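# Seat the banded ring green side up on the lone peg

## Task

Lower the banded ring fully onto the single isolated peg on the wooden board, with its green side facing up. Afterwards nothing of the robot may touch the ring, the board must lie flat, and at least half the board must rest on the cloth.

## Robot and tools

Robot: two six-joint arms, left_arm and right_arm, each ending in a two-finger parallel gripper with a wrist camera (cam_left_wrist, cam_right_wrist, both 896x504). A camera stand sits behind the arms. If a wrist-camera cable touches something, that counts as the hand touching it.

Frames: the scene frame has its origin at table-top height midway between the nominal arm bases, +z up, +x out over the table, and left_arm on the +y side (image left/right is unrelated). Measured bases: left_arm at (+0.057, +0.375, +0.033) m, right_arm at (+0.012, -0.294, +0.044) m, both almost unrotated. Each arm's reported hand position, orientation, velocities and targets are in that arm's own base frame; the table and fixed cameras use the scene frame. Reported hand values may be off by a few centimetres, worse when the arm is stretched far. end_effector_position is the point between the finger pads, roughly 1 cm behind the tips; the fingers point along the gripper's +z axis and close along its y axis.

Row layout (used by every moving call): one flat list of 14 numbers covering both arms, even if only one moves. First the left_arm: waist, shoulder, elbow, wrist pitch, wrist yaw, wrist roll, then gripper opening; then the same seven for right_arm. Joint numbers are absolute target angles in radians (not offsets). Nominal ranges: waist -2.618 to 3.054, shoulder 0.000 to 3.142, elbow 0.000 to 3.142, wrist pitch -1.571 to 1.571, wrist yaw -1.571 to 1.571, wrist roll -2.094 to 2.094. True ends can differ by up to 0.059 rad; a target beyond that margin (and farther out than the current angle) is refused, and one beyond the true end is clipped, sometimes with a "joint sent to its limit" line. Opening is a command on a -1 (closed) to +1 (fully open) scale. To keep something unchanged, resend its present value from "Joint targets" or "Tool commands"; a 0 is a real command.

Tools:
- execute_actions(actions, cameras): actions is a list of up to 15 actions; each action is a table of up to 15 rows, one per 1/30 s control step, and a short table repeats its last row for the remaining steps. Each row is the 14-number layout above. An empty actions list returns images and fuller state. cameras: list of names, ["all"], [] or null.
- move(target, speed, blend, opening_speed, grip_force, blocking, cameras): target is one 14-number row or a list of up to 15 rows (absolute joint angles as above), all sharing a 10 s budget. All joints interpolate together, so the hand traces a curve and nothing is avoided. speed: rad/s for the joint with farthest to travel, 0.01 to 12.57, default 0.5, one value or one per target. blend: rad of corner rounding per target; 0 stops at each. opening_speed: rate of the opening command per second on the -1..1 scale, at least 0.2. grip_force: newtons per finger pad, 10 to 50 (50 full, default), one value or one per arm; lower forces close slowly. blocking=false returns after about 0.5 s while the move continues; a new move replaces it. The result adds a "move:" line such as done, off_target (resting over 0.035 rad from target), moving, held or fault, possibly limits=held.
- wait(seconds): 0 to 10 s, holding last commands.
- stop(): brakes a running move.
- zoom_image(camera, region): region [x0, y0, x1, y1] in pixels, top-left origin, at most 504 by 504, on the newest image of cam_left_wrist or cam_right_wrist.
- read_manual(section): only "licences"; no motion.
- finished_scene(scene): ends the current scene (give its number); irreversible. The goal must hold with the robot clear.

Result lines: Joint positions and Joint velocities give one block per arm in joint order, the last entry being finger opening in metres (0.093 m fully open) and its rate. "Joint targets" shows what joints are currently driven toward. grip_measured is the gripper motor on the -1..1 scale: pads meet near -0.94 and sit about 0.0208 higher per millimetre of object width; it may read up to 0.02 high. Sending -1 always settles below -0.94, so that alone does not prove a grasp. For a firm grip on a rigid flat object command about 0.24 below the width reading; keep sending it to hold, and send well above it to release. Joint torques are in N m, positive toward larger angles, including gravity, and joints 1-3 wrap at ±28. "joint command not followed" means the clearance check altered some steps. A MOTOR HOT line appears at 75 °C; at 90 °C that arm folds and idles, at 100 °C it goes limp. Holding loads, long stretches or pushing against the unreachable heat motors.

Motion details: each joint's target may lead its measured angle by at most 0.339 rad (waist, shoulder, elbow) or 2.2 rad (wrist joints); if targets would move the hand over 200 mm from its measured spot, they are scaled back. Friction and weight can leave joints short, and tiny turns may not happen. The scene keeps running while you compose replies.

Avoid: dropping or releasing moving parts, fast impacts, hard presses (a farther target past contact presses harder), hitting fixed or heavy things, anything leaving the table, arms colliding or one gripper squeezing the other's fingers, and strain on camera cables. Loose objects may occasionally be nudged by outside pushes.

Each tool is called by a JSON object that holds its "op" and its "data".

## Session

{"op": "execute_actions", "data": {"actions": []}}

Scene clock: 0.00 s.
left_arm: end_effector_position=(+0.4012, +0.0055, +0.0908) grip_measured=+1.000 end_effector_quat_wxyz=(+0.574, -0.025, +0.818, +0.027) | right_arm: end_effector_position=(+0.3872, -0.0355, +0.0779) grip_measured=+1.000 end_effector_quat_wxyz=(+0.566, +0.050, +0.818, -0.090)
Joint positions: left_arm=[-0.028 1.593 0.408 0.838 -0.099 -0.019 0.093] | right_arm=[-0.005 1.617 0.354 0.905 0.2 -0.021 0.093]
Joint velocities: within noise
Joint torques (N m): no reading
Heat: left arm: 32 °C; right arm: 30 °C.
Joint targets: left_arm=[-0.028 1.585 0.417 0.844 -0.099 -0.018] | right_arm=[-0.005 1.608 0.364 0.917 0.200 -0.021]
Tool commands: left_gripper/opening=+1.0 right_gripper/opening=+1.0

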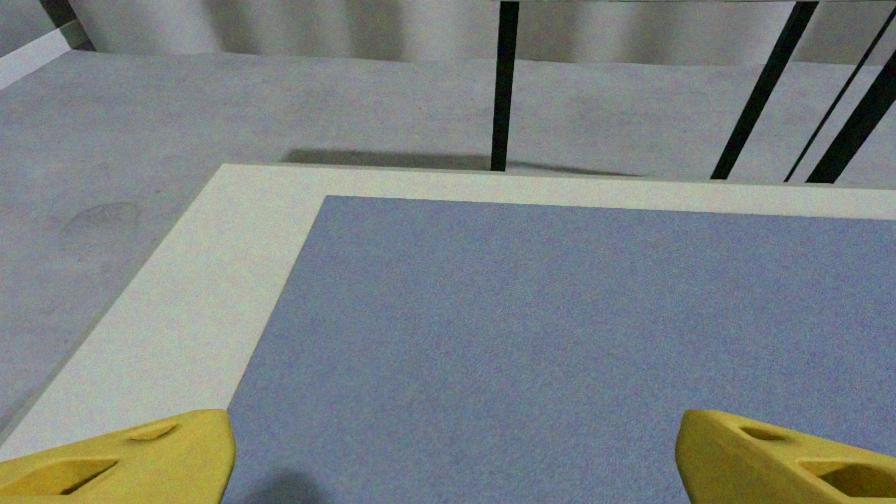

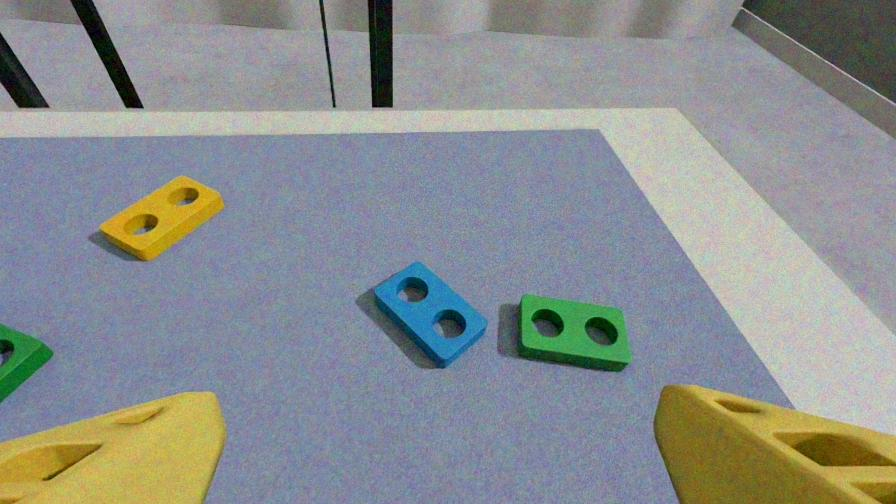

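{"op": "move", "data": {"target": [-0.2,1.3,1.5,-1.2,0,0,1,0.1,1.3,1.5,-1.2,0,0,1], "speed": 1.5, "cameras": ["all"]}}

Scene clock: 3.40 s.
left_arm: end_effector_position=(+0.3048, -0.0587, +0.2618) grip_measured=+1.000 end_effector_quat_wxyz=(+0.270, +0.088, +0.958, -0.024) | right_arm: end_effector_position=(+0.3058, +0.0266, +0.2562) grip_measured=+1.000 end_effector_quat_wxyz=(+0.259, -0.047, +0.965, +0.005)
Joint positions: left_arm=[-0.194 1.311 1.478 -1.188 -0.007 -0.009 0.093] | right_arm=[0.094 1.314 1.469 -1.202 0.013 -0.008 0.093]
Joint torques (N m): left_arm=[-0.34 -4.88 7.91 1.5 -0.02 0.17] | right_arm=[0.66 -4.67 9.96 1.34 -0.14 0.16]
Heat: left arm: 33 °C; right arm: 30 °C.
Joint targets: left_arm=[-0.200 1.300 1.500 -1.200 0.000 0.000] | right_arm=[0.100 1.300 1.500 -1.200 0.000 0.000]
move: done

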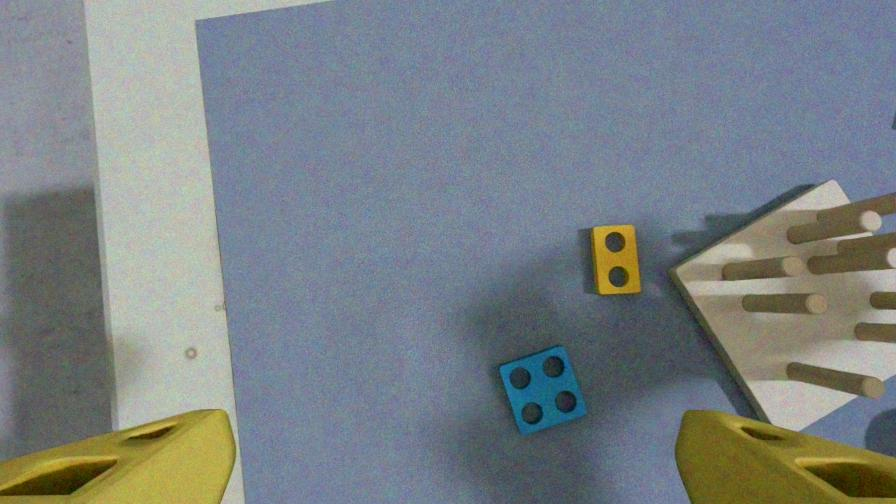

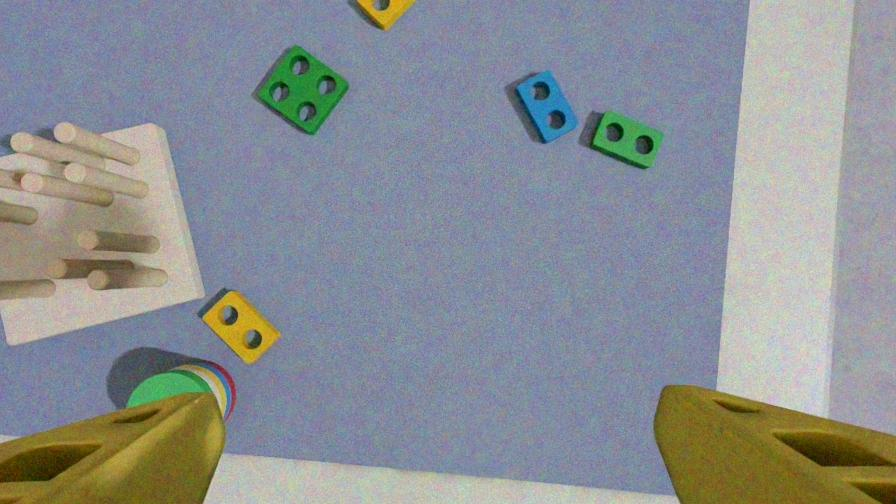

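{"op": "move", "data": {"target": [0.4,1.3,1.5,-1.2,0,0,1,0.5,0.9,1.2,-1.55,0,0,1], "speed": 1.5, "cameras": ["cam_right_wrist"]}}

{"op": "move", "data": {"target": [0.4,1.3,1.5,-1.2,0,0,1,0.45,1.3,1.5,-1.55,0,0,1], "speed": 1.5, "cameras": ["cam_right_wrist"]}}

Scene clock: 5.03 s.
left_arm: end_effector_position=(+0.2861, +0.1201, +0.2617) grip_measured=+1.000 end_effector_quat_wxyz=(+0.266, -0.193, +0.943, +0.053) | right_arm: end_effector_position=(+0.1325, +0.0706, +0.2226) grip_measured=+1.000 end_effector_quat_wxyz=(+0.160, -0.244, +0.956, +0.037)
Joint positions: left_arm=[0.396 1.311 1.478 -1.189 -0.002 -0.007 0.093] | right_arm=[0.494 0.902 1.21 -1.549 0.005 -0.006 0.093]
Joint torques (N m): left_arm=[0.55 -4.75 7.71 1.54 -0.05 0.09] | right_arm=[0.64 -0.14 5.2 0.96 -0.07 0.15]
Heat: left arm: 33 °C; right arm: 30 °C.
Joint targets: left_arm=[0.400 1.300 1.500 -1.200 0.000 0.000] | right_arm=[0.500 0.900 1.200 -1.550 0.000 0.000]
move: done
Images, in order (width x height): cam_right_wrist 896x504.

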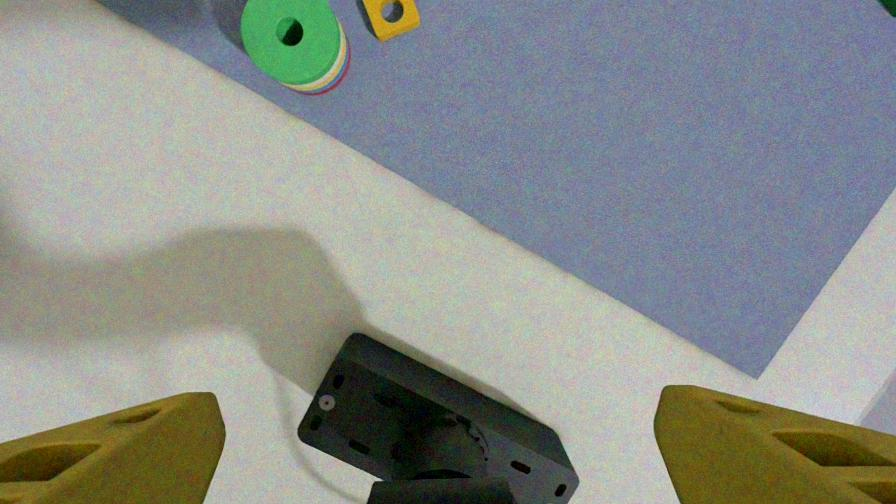

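Scene clock: 5.97 s.
left_arm: end_effector_position=(+0.2861, +0.1201, +0.2617) grip_measured=+1.000 end_effector_quat_wxyz=(+0.266, -0.193, +0.943, +0.053) | right_arm: end_effector_position=(+0.2035, +0.0989, +0.2301) grip_measured=+1.000 end_effector_quat_wxyz=(+0.094, -0.228, +0.969, +0.019)
Joint positions: left_arm=[0.396 1.311 1.478 -1.189 -0.002 -0.007 0.093] | right_arm=[0.456 1.298 1.467 -1.549 0.005 -0.006 0.093]
Joint torques (N m): left_arm=[0.64 -4.89 7.71 1.52 -0.02 0.11] | right_arm=[-0.46 -2.69 9.59 0.68 -0.07 0.16]
Heat: left arm: 33 °C; right arm: 30 °C.
Joint targets: left_arm=[0.400 1.300 1.500 -1.200 0.000 0.000] | right_arm=[0.450 1.300 1.500 -1.550 0.000 0.000]
move: done
Images, in order (width x height): cam_right_wrist 896x504.

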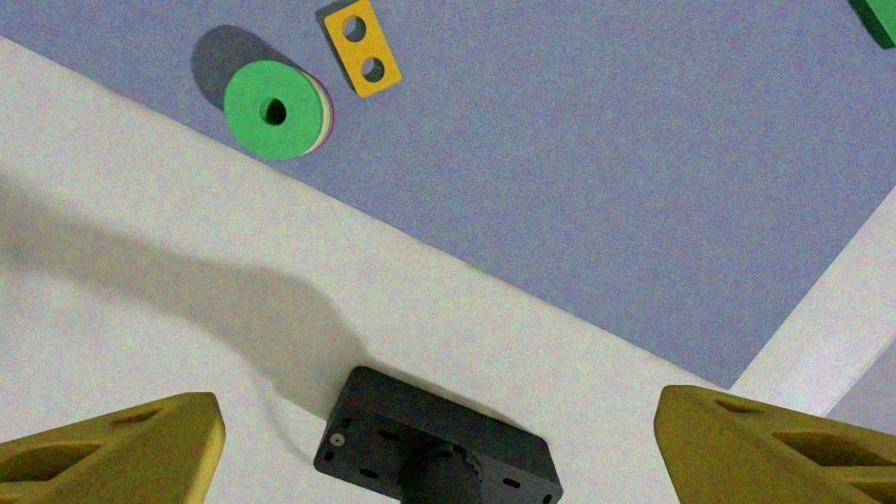

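{"op": "move", "data": {"target": [0.4,1.3,1.5,-1.2,0,0,1,0.78,1.6,1.75,-1.2,0,0,1], "speed": 1.2, "cameras": ["cam_right_wrist"]}}

Scene clock: 8.27 s.
left_arm: end_effector_position=(+0.2861, +0.1201, +0.2617) grip_measured=+1.000 end_effector_quat_wxyz=(+0.266, -0.193, +0.943, +0.053) | right_arm: end_effector_position=(+0.2650, +0.2628, +0.2495) grip_measured=+1.000 end_effector_quat_wxyz=(+0.216, -0.373, +0.898, +0.087)
Joint positions: left_arm=[0.396 1.311 1.478 -1.189 -0.002 -0.007 0.093] | right_arm=[0.782 1.598 1.715 -1.218 0.003 -0.005 0.093]
Joint torques (N m): left_arm=[0.59 -4.86 7.73 1.49 -0.06 0.11] | right_arm=[-0.16 -5.55 10.35 1.43 -0.05 0.14]
Heat: left arm: 33 °C; right arm: 31 °C.
Joint targets: left_arm=[0.400 1.300 1.500 -1.200 0.000 0.000] | right_arm=[0.780 1.600 1.750 -1.200 0.000 0.000]
move: done
Images, in order (width x height): cam_right_wrist 896x504.

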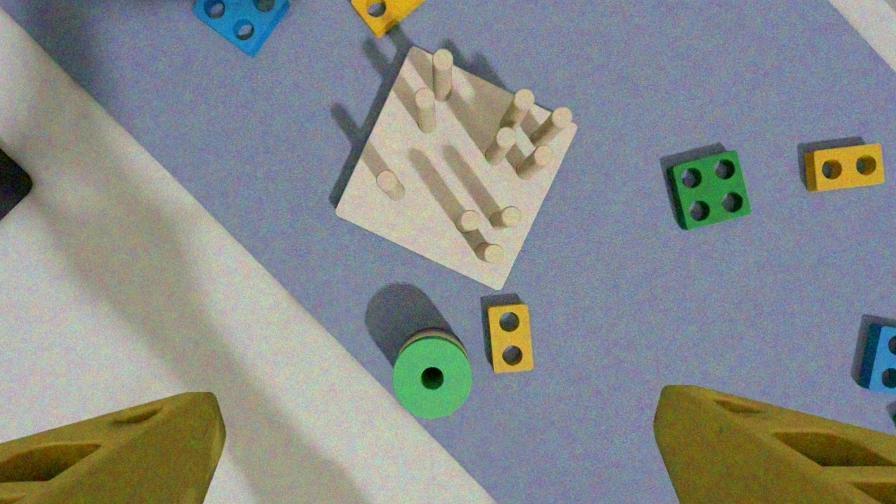

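{"op": "move", "data": {"target": [0.4,1.3,1.5,-1.2,0,0,1,0.8,1.706,1.29,-1.133,0,-1.9,1], "speed": 1.2, "cameras": ["cam_right_wrist"]}}

Scene clock: 14.47 s.
left_arm: end_effector_position=(+0.2861, +0.1201, +0.2617) grip_measured=+1.000 end_effector_quat_wxyz=(+0.266, -0.193, +0.943, +0.053) | right_arm: end_effector_position=(+0.2176, +0.2207, +0.0940) grip_measured=+1.000 end_effector_quat_wxyz=(-0.013, +0.974, -0.228, +0.010)
Joint positions: left_arm=[0.396 1.311 1.478 -1.189 -0.002 -0.007 0.093] | right_arm=[0.794 1.695 1.299 -1.141 0.003 -1.889 0.093]
Joint torques (N m): left_arm=[0.46 -4.85 7.76 1.52 -0.07 0.12] | right_arm=[0.75 -5.2 5.65 0.37 -0.11 0.01]
Heat: left arm: 33 °C; right arm: 31 °C.
Joint targets: left_arm=[0.400 1.300 1.500 -1.200 0.000 0.000] | right_arm=[0.800 1.706 1.290 -1.133 0.000 -1.900]
move: done
Images, in order (width x height): cam_right_wrist 896x504.

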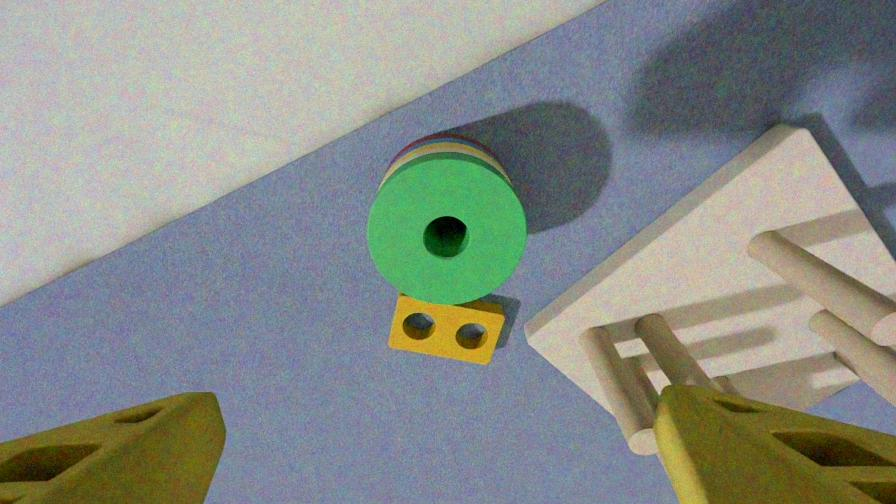

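{"op": "move", "data": {"target": [0.4,1.3,1.5,-1.2,0,0,1,0.782,1.815,1.172,-0.934,0,-1.9,1], "speed": 0.8, "cameras": ["cam_right_wrist"]}}

Scene clock: 16.27 s.
left_arm: end_effector_position=(+0.2861, +0.1201, +0.2617) grip_measured=+1.000 end_effector_quat_wxyz=(+0.266, -0.193, +0.943, +0.053) | right_arm: end_effector_position=(+0.2223, +0.2230, +0.0318) grip_measured=+1.000 end_effector_quat_wxyz=(+0.002, +0.973, -0.230, +0.001)
Joint positions: left_arm=[0.396 1.311 1.478 -1.189 -0.002 -0.007 0.093] | right_arm=[0.788 1.808 1.178 -0.943 0.003 -1.89 0.093]
Joint torques (N m): left_arm=[0.57 -4.67 7.69 1.53 -0.04 0.1] | right_arm=[-0.55 -6.13 5.52 0.3 -0.1 0]
Heat: left arm: 33 °C; right arm: 31 °C.
Joint targets: left_arm=[0.400 1.300 1.500 -1.200 0.000 0.000] | right_arm=[0.782 1.815 1.172 -0.934 0.000 -1.900]
move: done
Images, in order (width x height): cam_right_wrist 896x504.

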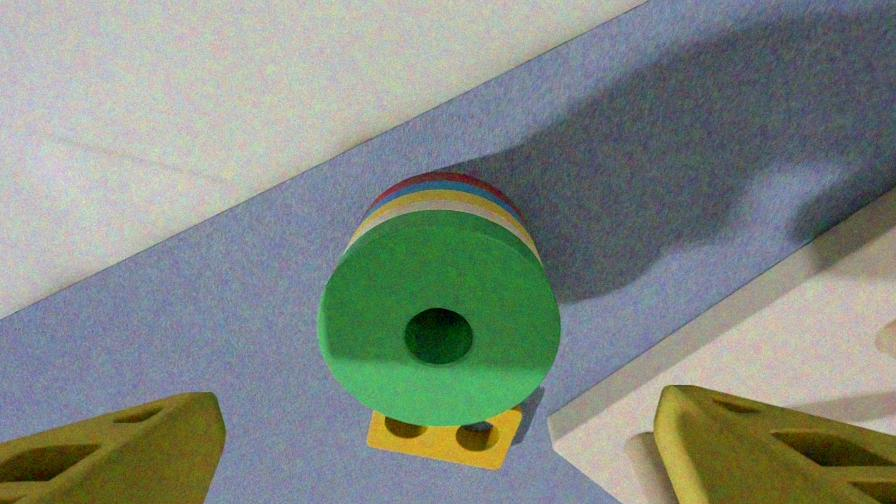

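{"op": "move", "data": {"target": [[0.4,1.3,1.5,-1.2,0,0,1,0.782,1.887,1.084,-0.770,0,-1.9,1],[0.4,1.3,1.5,-1.2,0,0,1,0.782,1.887,1.084,-0.770,0,-1.9,-0.1]], "speed": 0.5, "opening_speed": 0.7, "cameras": ["cam_right_wrist"]}}

Scene clock: 19.70 s.
left_arm: end_effector_position=(+0.2861, +0.1201, +0.2617) grip_measured=+1.000 end_effector_quat_wxyz=(+0.266, -0.193, +0.943, +0.053) | right_arm: end_effector_position=(+0.2236, +0.2243, -0.0081) grip_measured=+0.166 end_effector_quat_wxyz=(-0.002, +0.973, -0.229, +0.003)
Joint positions: left_arm=[0.396 1.311 1.478 -1.189 -0.002 -0.007 0.093] | right_arm=[0.788 1.877 1.091 -0.778 0.003 -1.891 0.053]
Joint torques (N m): left_arm=[0.64 -4.83 7.75 1.54 -0.04 0.14] | right_arm=[-0.66 -6.08 5 0.31 -0.11 0.01]
Heat: left arm: 33 °C; right arm: 32 °C.
Joint targets: left_arm=[0.400 1.300 1.500 -1.200 0.000 0.000] | right_arm=[0.782 1.887 1.084 -0.770 0.000 -1.900]
move: done
Images, in order (width x height): cam_right_wrist 896x504.

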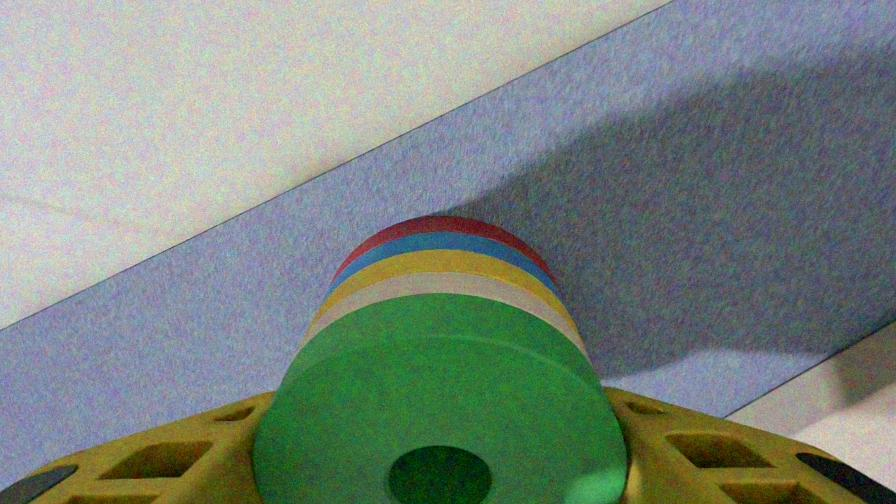

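{"op": "move", "data": {"target": [[0.4,1.3,1.5,-1.2,0,0,1,0.782,1.742,1.458,-1.287,0,-1.9,-0.1],[-0.8,0.4,0.6,-0.7,0,0,1,0.833,2.335,2.328,-1.564,0,-1.9,-0.1]], "speed": 0.7, "blend": 0.05, "cameras": ["all"]}}

Scene clock: 24.13 s.
left_arm: end_effector_position=(+0.1513, -0.1537, +0.2026) grip_measured=+1.000 end_effector_quat_wxyz=(+0.459, +0.332, +0.801, -0.194) | right_arm: end_effector_position=(+0.3022, +0.3283, +0.1173) grip_measured=+0.149 end_effector_quat_wxyz=(+0.001, +0.978, -0.210, +0.001)
Joint positions: left_arm=[-0.794 0.407 0.603 -0.723 -0.001 -0.007 0.093] | right_arm=[0.828 2.321 2.293 -1.544 0.003 -1.891 0.052]
Joint torques (N m): left_arm=[-0.36 0.91 6.23 2.63 -0.03 0.09] | right_arm=[0.62 -9.28 9.68 0.12 -0.11 0.02]
Heat: left arm: 33 °C; right arm: 33 °C.
Joint targets: left_arm=[-0.800 0.400 0.600 -0.700 0.000 0.000] | right_arm=[0.833 2.335 2.328 -1.554 0.000 -1.900]
joint sent to its limit (right arm) — the wrist pitch, lower limit.
move: done

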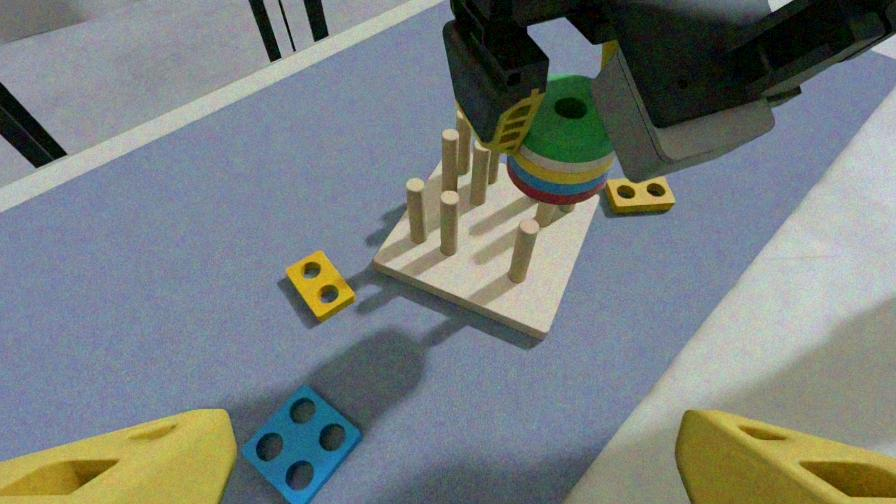

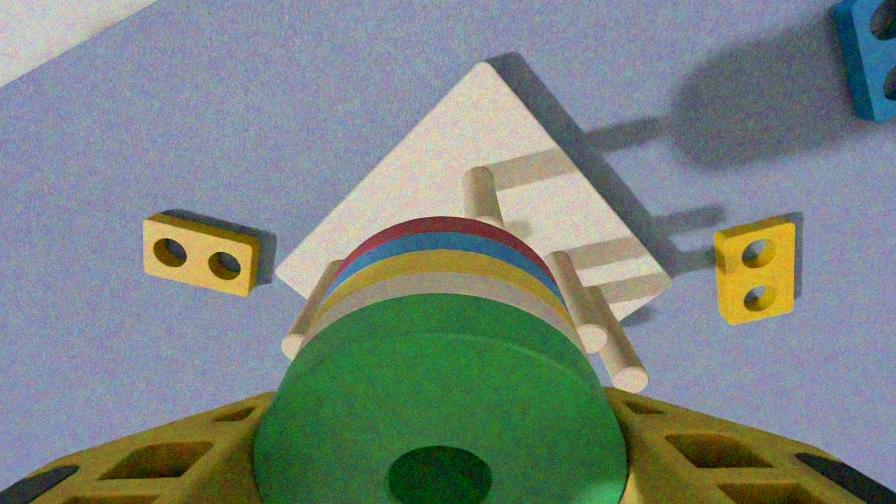

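{"op": "move", "data": {"target": [-0.8,0.4,0.6,-0.7,0,0,1,0.825,2.368,2.265,-1.45,0,-1.9,-0.1], "speed": 0.4, "cameras": ["all"]}}

Scene clock: 26.50 s.
left_arm: end_effector_position=(+0.1514, -0.1538, +0.2028) grip_measured=+1.000 end_effector_quat_wxyz=(+0.459, +0.332, +0.801, -0.194) | right_arm: end_effector_position=(+0.3135, +0.3406, +0.0973) grip_measured=+0.149 end_effector_quat_wxyz=(-0.012, +0.978, -0.210, +0.009)
Joint positions: left_arm=[-0.794 0.407 0.603 -0.722 -0.001 -0.007 0.093] | right_arm=[0.828 2.356 2.272 -1.458 0.003 -1.891 0.052]
Joint torques (N m): left_arm=[-0.4 0.91 6.27 2.65 -0.07 0.11] | right_arm=[-0.13 -9.74 5.75 0.34 -0.1 0.01]
Heat: left arm: 33 °C; right arm: 33 °C.
Joint targets: left_arm=[-0.800 0.400 0.600 -0.700 0.000 0.000] | right_arm=[0.825 2.368 2.265 -1.450 0.000 -1.900]
move: done

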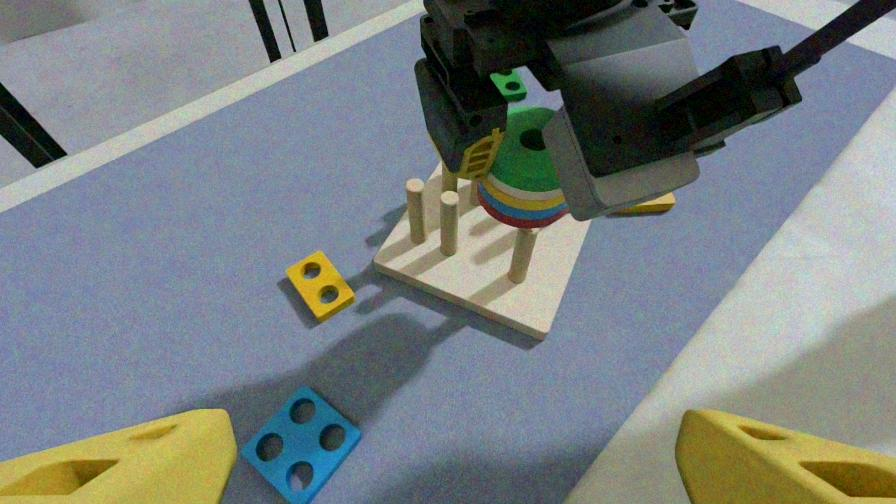

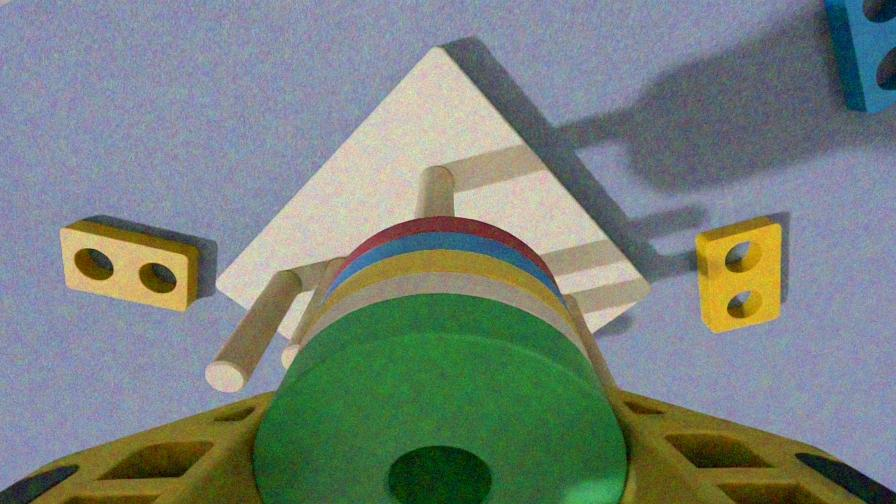

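{"op": "zoom_image", "data": {"camera": "cam_left_wrist", "region": [440, 80, 640, 300]}}

Scaled by 2.291 from the camera's 896x504 image, which has a finer 1280x720 frame.

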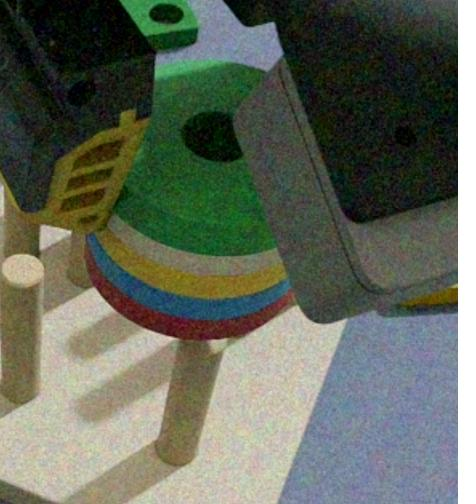

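{"op": "move", "data": {"target": [-0.8,0.4,0.6,-0.7,0,0,1,0.836,2.37,2.265,-1.482,0,-1.9,-0.1], "speed": 0.4, "cameras": ["all"]}}

{"op": "zoom_image", "data": {"camera": "cam_left_wrist", "region": [440, 80, 640, 300]}}

Scene clock: 28.77 s.
left_arm: end_effector_position=(+0.1514, -0.1538, +0.2028) grip_measured=+1.000 end_effector_quat_wxyz=(+0.459, +0.332, +0.801, -0.194) | right_arm: end_effector_position=(+0.3103, +0.3386, +0.0973) grip_measured=+0.149 end_effector_quat_wxyz=(-0.006, +0.978, -0.209, +0.005)
Joint positions: left_arm=[-0.794 0.407 0.603 -0.722 -0.001 -0.007 0.093] | right_arm=[0.83 2.356 2.272 -1.473 0.003 -1.891 0.052]
Joint torques (N m): left_arm=[-0.5 0.73 6.23 2.6 -0.08 0.11] | right_arm=[0.76 -9.54 5.7 0.12 -0.11 0.01]
Heat: left arm: 33 °C; right arm: 34 °C.
Joint targets: left_arm=[-0.800 0.400 0.600 -0.700 0.000 0.000] | right_arm=[0.836 2.370 2.265 -1.482 0.000 -1.900]
move: done

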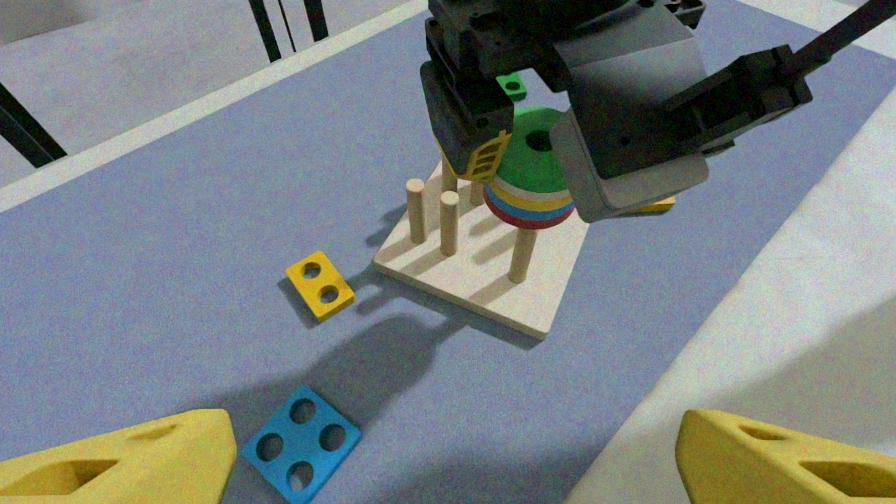

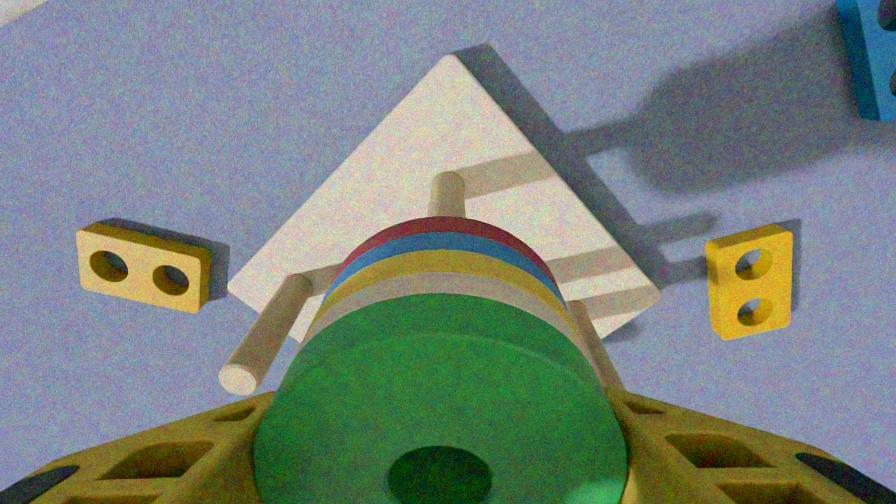

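Scaled by 2.291 from the camera's 896x504 image, which has a finer 1280x720 frame.

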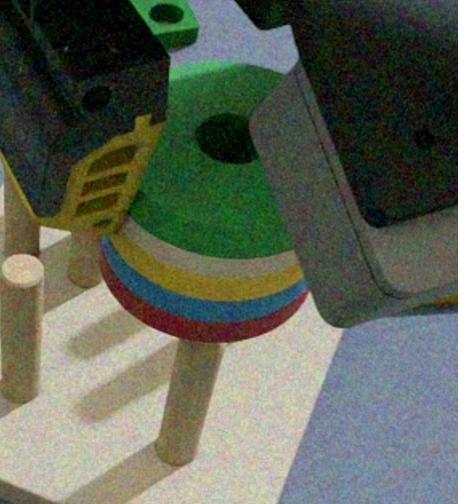

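{"op": "move", "data": {"target": [-0.8,0.4,0.6,-0.7,0,0,1,0.836,2.379,2.213,-1.44,0,-1.9,-0.1], "speed": 0.15, "cameras": ["all"]}}

{"op": "zoom_image", "data": {"camera": "cam_left_wrist", "region": [440, 100, 640, 320]}}

Scene clock: 30.63 s.
left_arm: end_effector_position=(+0.1514, -0.1538, +0.2028) grip_measured=+1.000 end_effector_quat_wxyz=(+0.459, +0.332, +0.801, -0.194) | right_arm: end_effector_position=(+0.3070, +0.3351, +0.0802) grip_measured=+0.149 end_effector_quat_wxyz=(+0.010, +0.978, -0.209, -0.004)
Joint positions: left_arm=[-0.794 0.407 0.603 -0.722 -0.001 -0.007 0.093] | right_arm=[0.83 2.365 2.221 -1.447 0.003 -1.891 0.052]
Joint torques (N m): left_arm=[-0.42 0.68 6.26 2.62 -0.08 0.14] | right_arm=[0.73 -9.62 5.63 0.23 -0.11 0]
Heat: left arm: 33 °C; right arm: 34 °C.
Joint targets: left_arm=[-0.800 0.400 0.600 -0.700 0.000 0.000] | right_arm=[0.836 2.379 2.213 -1.440 0.000 -1.900]
move: done

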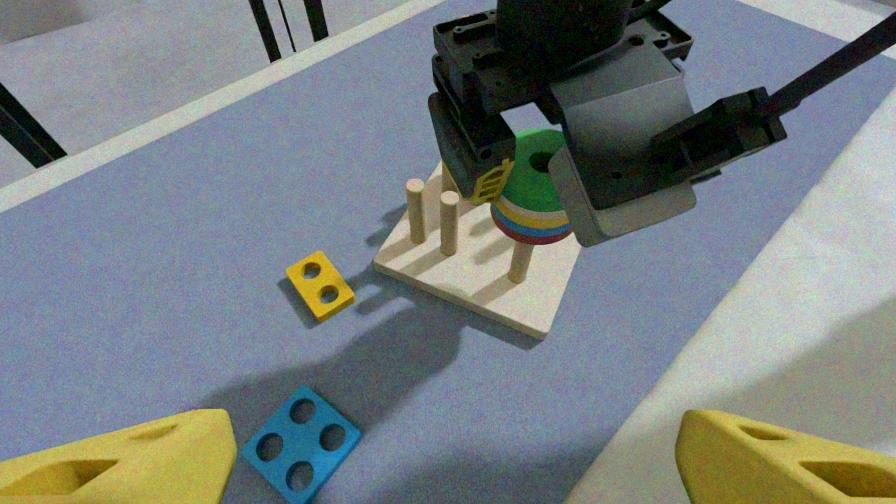

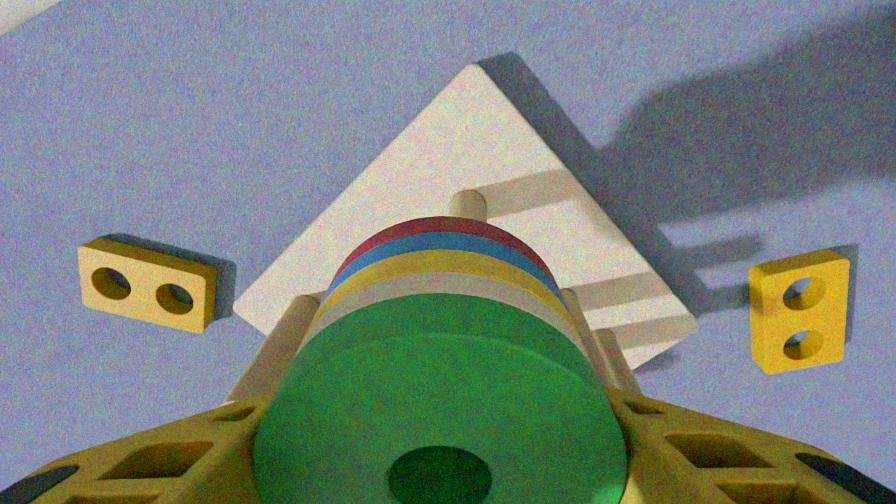

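Scaled by 2.291 from the camera's 896x504 image, which has a finer 1280x720 frame.

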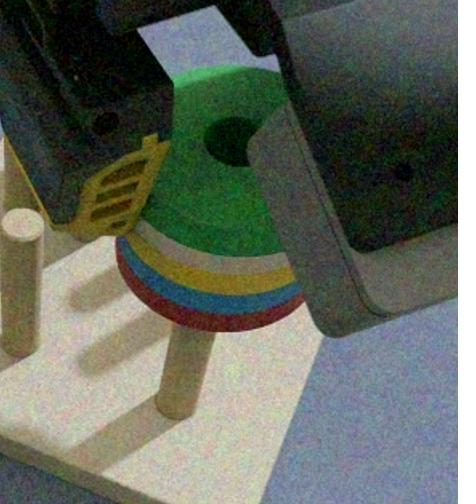

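{"op": "move", "data": {"target": [-0.8,0.4,0.6,-0.7,0,0,1,0.85,2.379,2.213,-1.403,0,-1.9,-0.1], "speed": 0.3, "cameras": ["all"]}}

{"op": "zoom_image", "data": {"camera": "cam_left_wrist", "region": [440, 100, 640, 320]}}

{"op": "zoom_image", "data": {"camera": "cam_right_wrist", "region": [200, 50, 700, 500]}}

Scene clock: 33.13 s.
left_arm: end_effector_position=(+0.1514, -0.1538, +0.2028) grip_measured=+1.000 end_effector_quat_wxyz=(+0.459, +0.332, +0.801, -0.194) | right_arm: end_effector_position=(+0.3078, +0.3462, +0.0802) grip_measured=+0.149 end_effector_quat_wxyz=(-0.006, +0.979, -0.202, +0.005)
Joint positions: left_arm=[-0.794 0.407 0.603 -0.722 -0.001 -0.007 0.093] | right_arm=[0.845 2.365 2.221 -1.411 0.003 -1.891 0.052]
Joint torques (N m): left_arm=[-0.57 0.65 6.19 2.63 -0.04 0.12] | right_arm=[0.73 -9.72 5.68 0.34 -0.11 0.01]
Heat: left arm: 33 °C; right arm: 35 °C.
Joint targets: left_arm=[-0.800 0.400 0.600 -0.700 0.000 0.000] | right_arm=[0.850 2.379 2.213 -1.403 0.000 -1.900]
move: done

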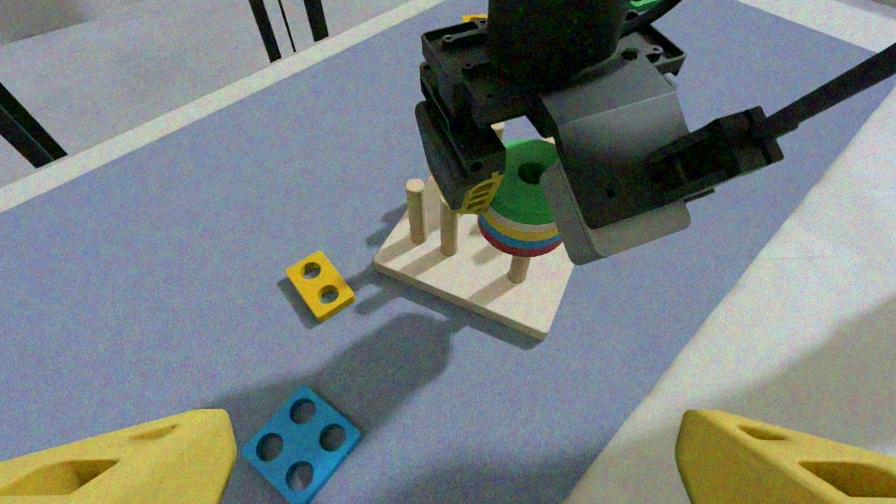

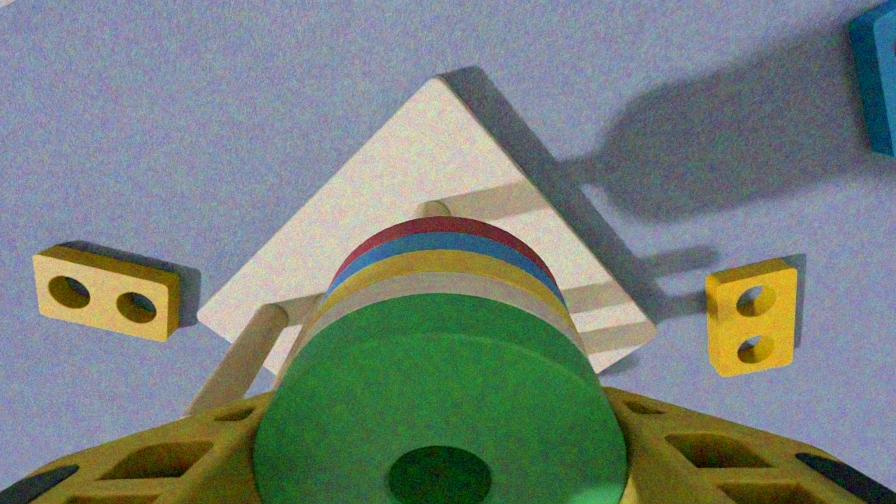

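Scaled by 2.291 from the camera's 896x504 image, which has a finer 1280x720 frame.

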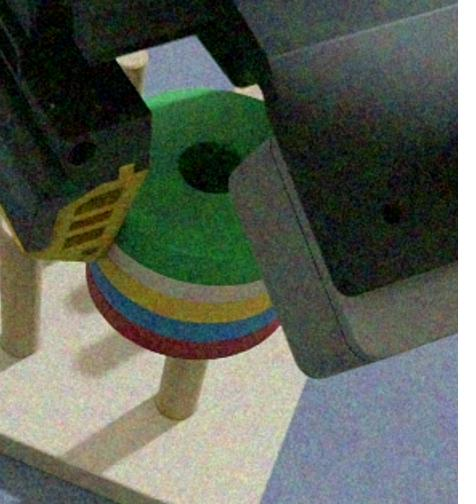

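Scaled by 1.008 from the camera's 896x504 image, which has a finer 1280x720 frame.

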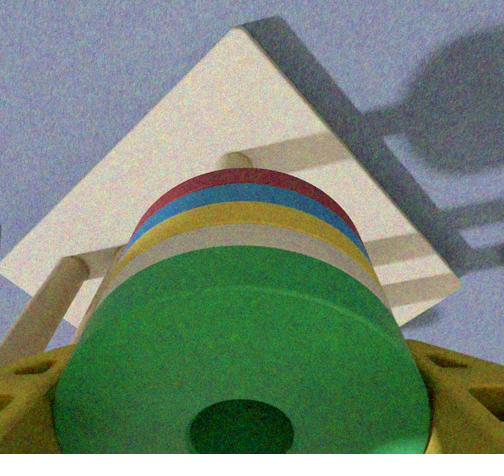

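{"op": "move", "data": {"target": [-0.8,0.4,0.6,-0.7,0,0,1,0.85,2.361,2.125,-1.335,0,-1.9,-0.1], "speed": 0.15, "cameras": ["all"]}}

{"op": "zoom_image", "data": {"camera": "cam_left_wrist", "region": [440, 100, 640, 320]}}

Scene clock: 34.67 s.
left_arm: end_effector_position=(+0.1514, -0.1538, +0.2028) grip_measured=+1.000 end_effector_quat_wxyz=(+0.459, +0.332, +0.801, -0.194) | right_arm: end_effector_position=(+0.3053, +0.3433, +0.0582) grip_measured=+0.149 end_effector_quat_wxyz=(+0.003, +0.979, -0.202, +0.000)
Joint positions: left_arm=[-0.794 0.407 0.603 -0.722 -0.001 -0.007 0.093] | right_arm=[0.845 2.365 2.134 -1.344 0.003 -1.891 0.052]
Joint torques (N m): left_arm=[-0.5 0.73 6.24 2.63 -0.07 0.09] | right_arm=[0.65 -11.18 5.65 0.3 -0.11 0.02]
Heat: left arm: 33 °C; right arm: 36 °C.
Joint targets: left_arm=[-0.800 0.400 0.600 -0.700 0.000 0.000] | right_arm=[0.850 2.361 2.125 -1.335 0.000 -1.900]
move: done

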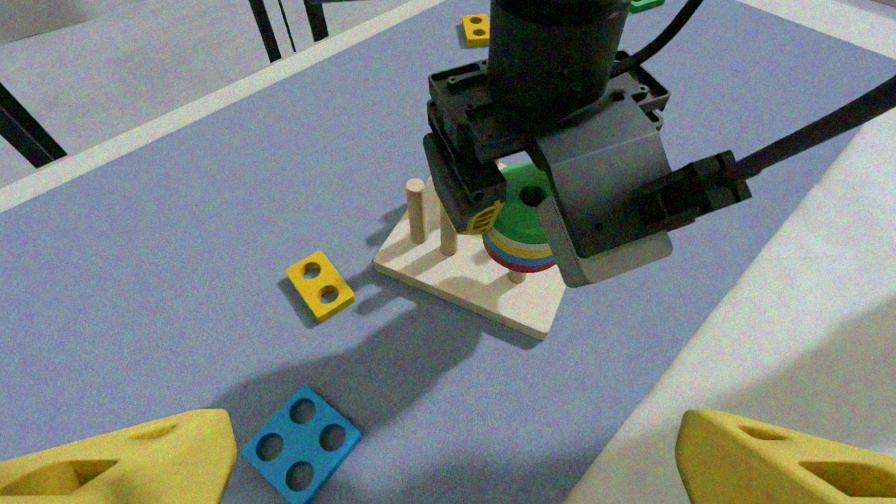

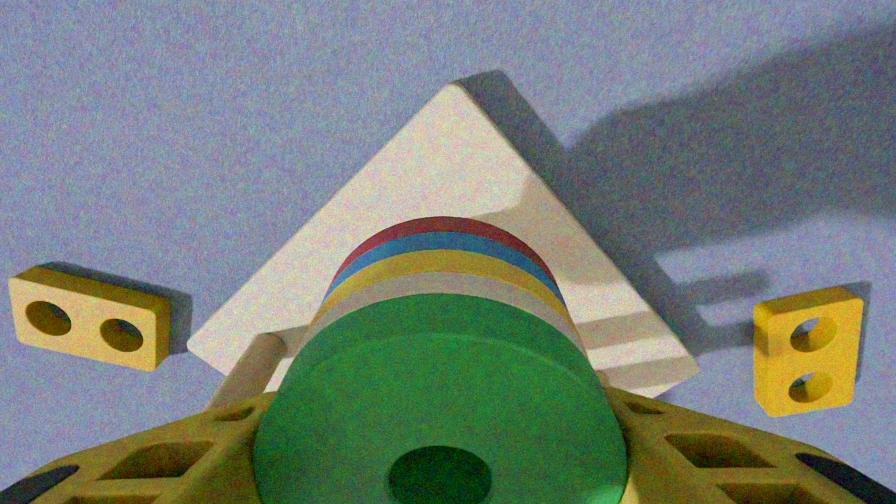

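Scaled by 2.291 from the camera's 896x504 image, which has a finer 1280x720 frame.

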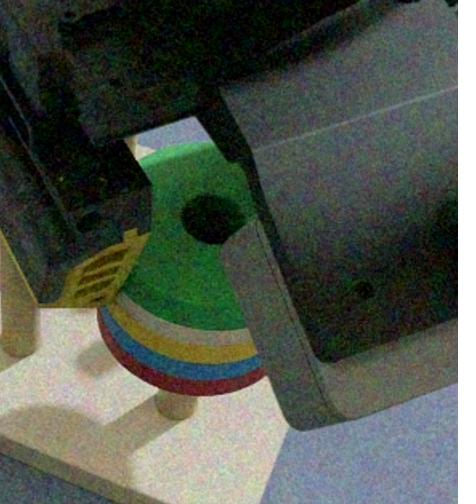

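{"op": "move", "data": {"target": [-0.8,0.4,0.6,-0.7,0,0,1,0.85,2.37,2.015,-1.222,0,-1.9,-0.1], "speed": 0.15, "cameras": ["all"]}}

Scene clock: 36.37 s.
left_arm: end_effector_position=(+0.1514, -0.1538, +0.2028) grip_measured=+1.000 end_effector_quat_wxyz=(+0.459, +0.332, +0.801, -0.194) | right_arm: end_effector_position=(+0.3052, +0.3432, +0.0306) grip_measured=+0.149 end_effector_quat_wxyz=(+0.001, +0.979, -0.202, +0.001)
Joint positions: left_arm=[-0.794 0.407 0.603 -0.722 -0.001 -0.007 0.093] | right_arm=[0.845 2.365 2.024 -1.23 0.003 -1.891 0.052]
Joint torques (N m): left_arm=[-0.44 0.77 6.41 2.64 -0.02 0.11] | right_arm=[0.64 -10.43 5.6 0.29 -0.11 0]
Heat: left arm: 33 °C; right arm: 36 °C.
Joint targets: left_arm=[-0.800 0.400 0.600 -0.700 0.000 0.000] | right_arm=[0.850 2.370 2.015 -1.222 0.000 -1.900]
move: done

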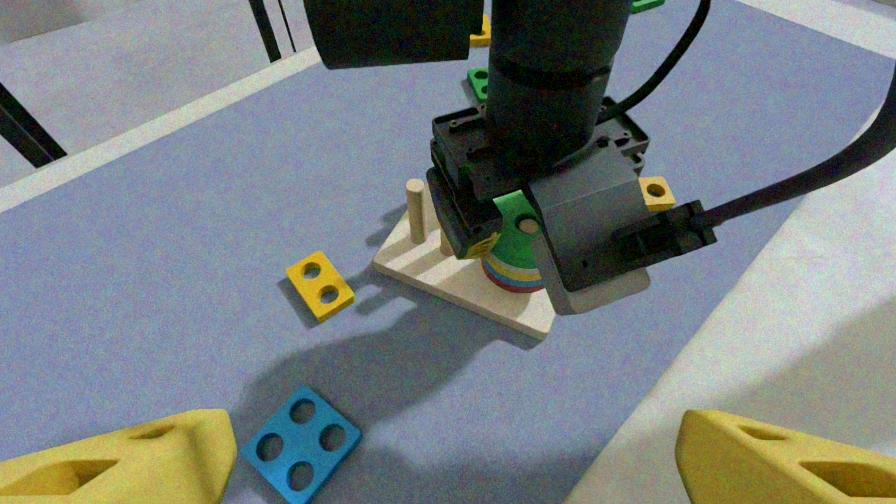

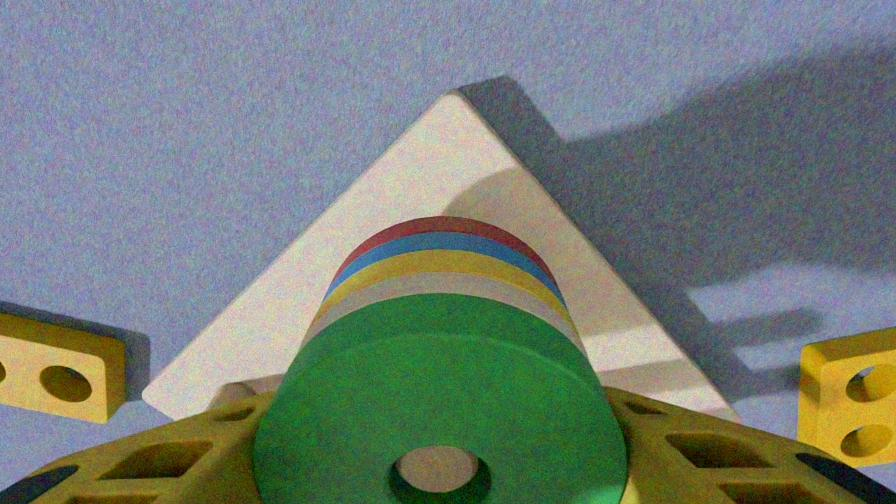

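{"op": "move", "data": {"target": [-0.8,0.4,0.6,-0.7,0,0,1,0.85,2.388,1.944,-1.128,0,-1.9,-0.1], "speed": 0.12, "cameras": ["all"]}}

Scene clock: 37.73 s.
left_arm: end_effector_position=(+0.1514, -0.1538, +0.2028) grip_measured=+1.000 end_effector_quat_wxyz=(+0.459, +0.332, +0.801, -0.194) | right_arm: end_effector_position=(+0.3056, +0.3437, +0.0089) grip_measured=+0.149 end_effector_quat_wxyz=(-0.003, +0.979, -0.202, +0.003)
Joint positions: left_arm=[-0.794 0.407 0.603 -0.722 -0.001 -0.007 0.093] | right_arm=[0.845 2.374 1.952 -1.141 0.003 -1.891 0.052]
Joint torques (N m): left_arm=[-0.47 0.65 6.28 2.63 -0.04 0.08] | right_arm=[0.64 -9.61 5.63 0.36 -0.11 0.01]
Heat: left arm: 33 °C; right arm: 37 °C.
Joint targets: left_arm=[-0.800 0.400 0.600 -0.700 0.000 0.000] | right_arm=[0.850 2.388 1.944 -1.128 0.000 -1.900]
move: done

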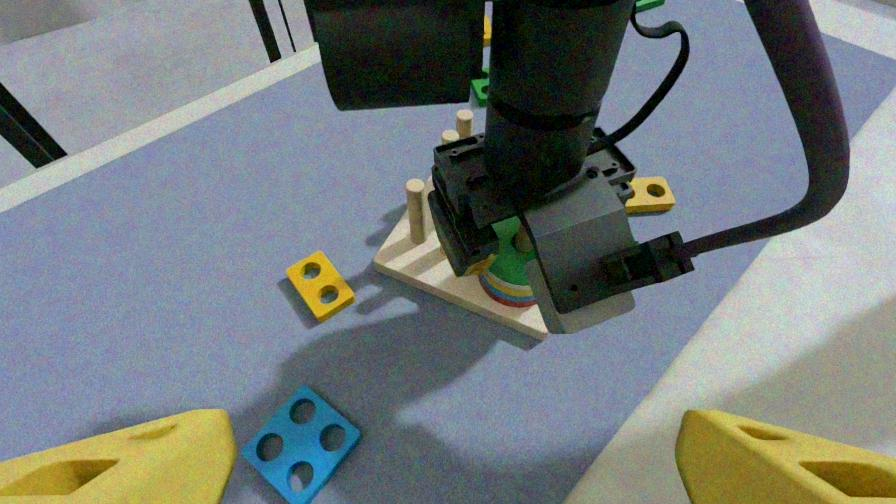

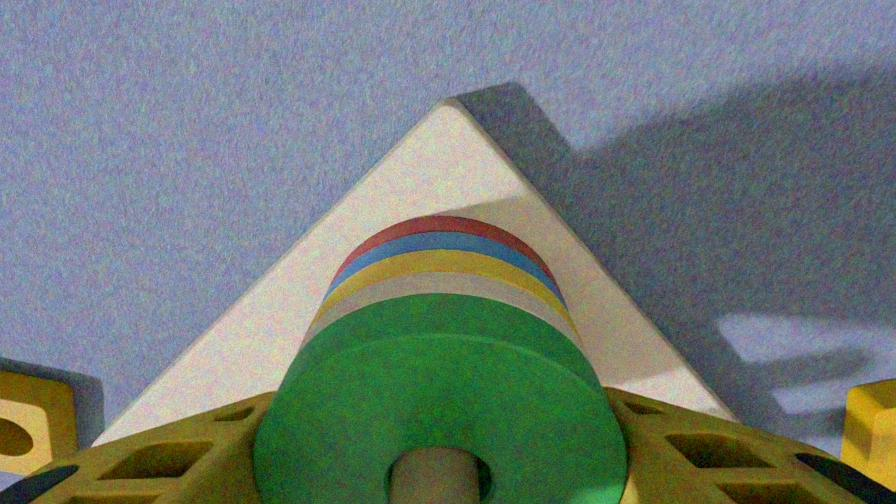

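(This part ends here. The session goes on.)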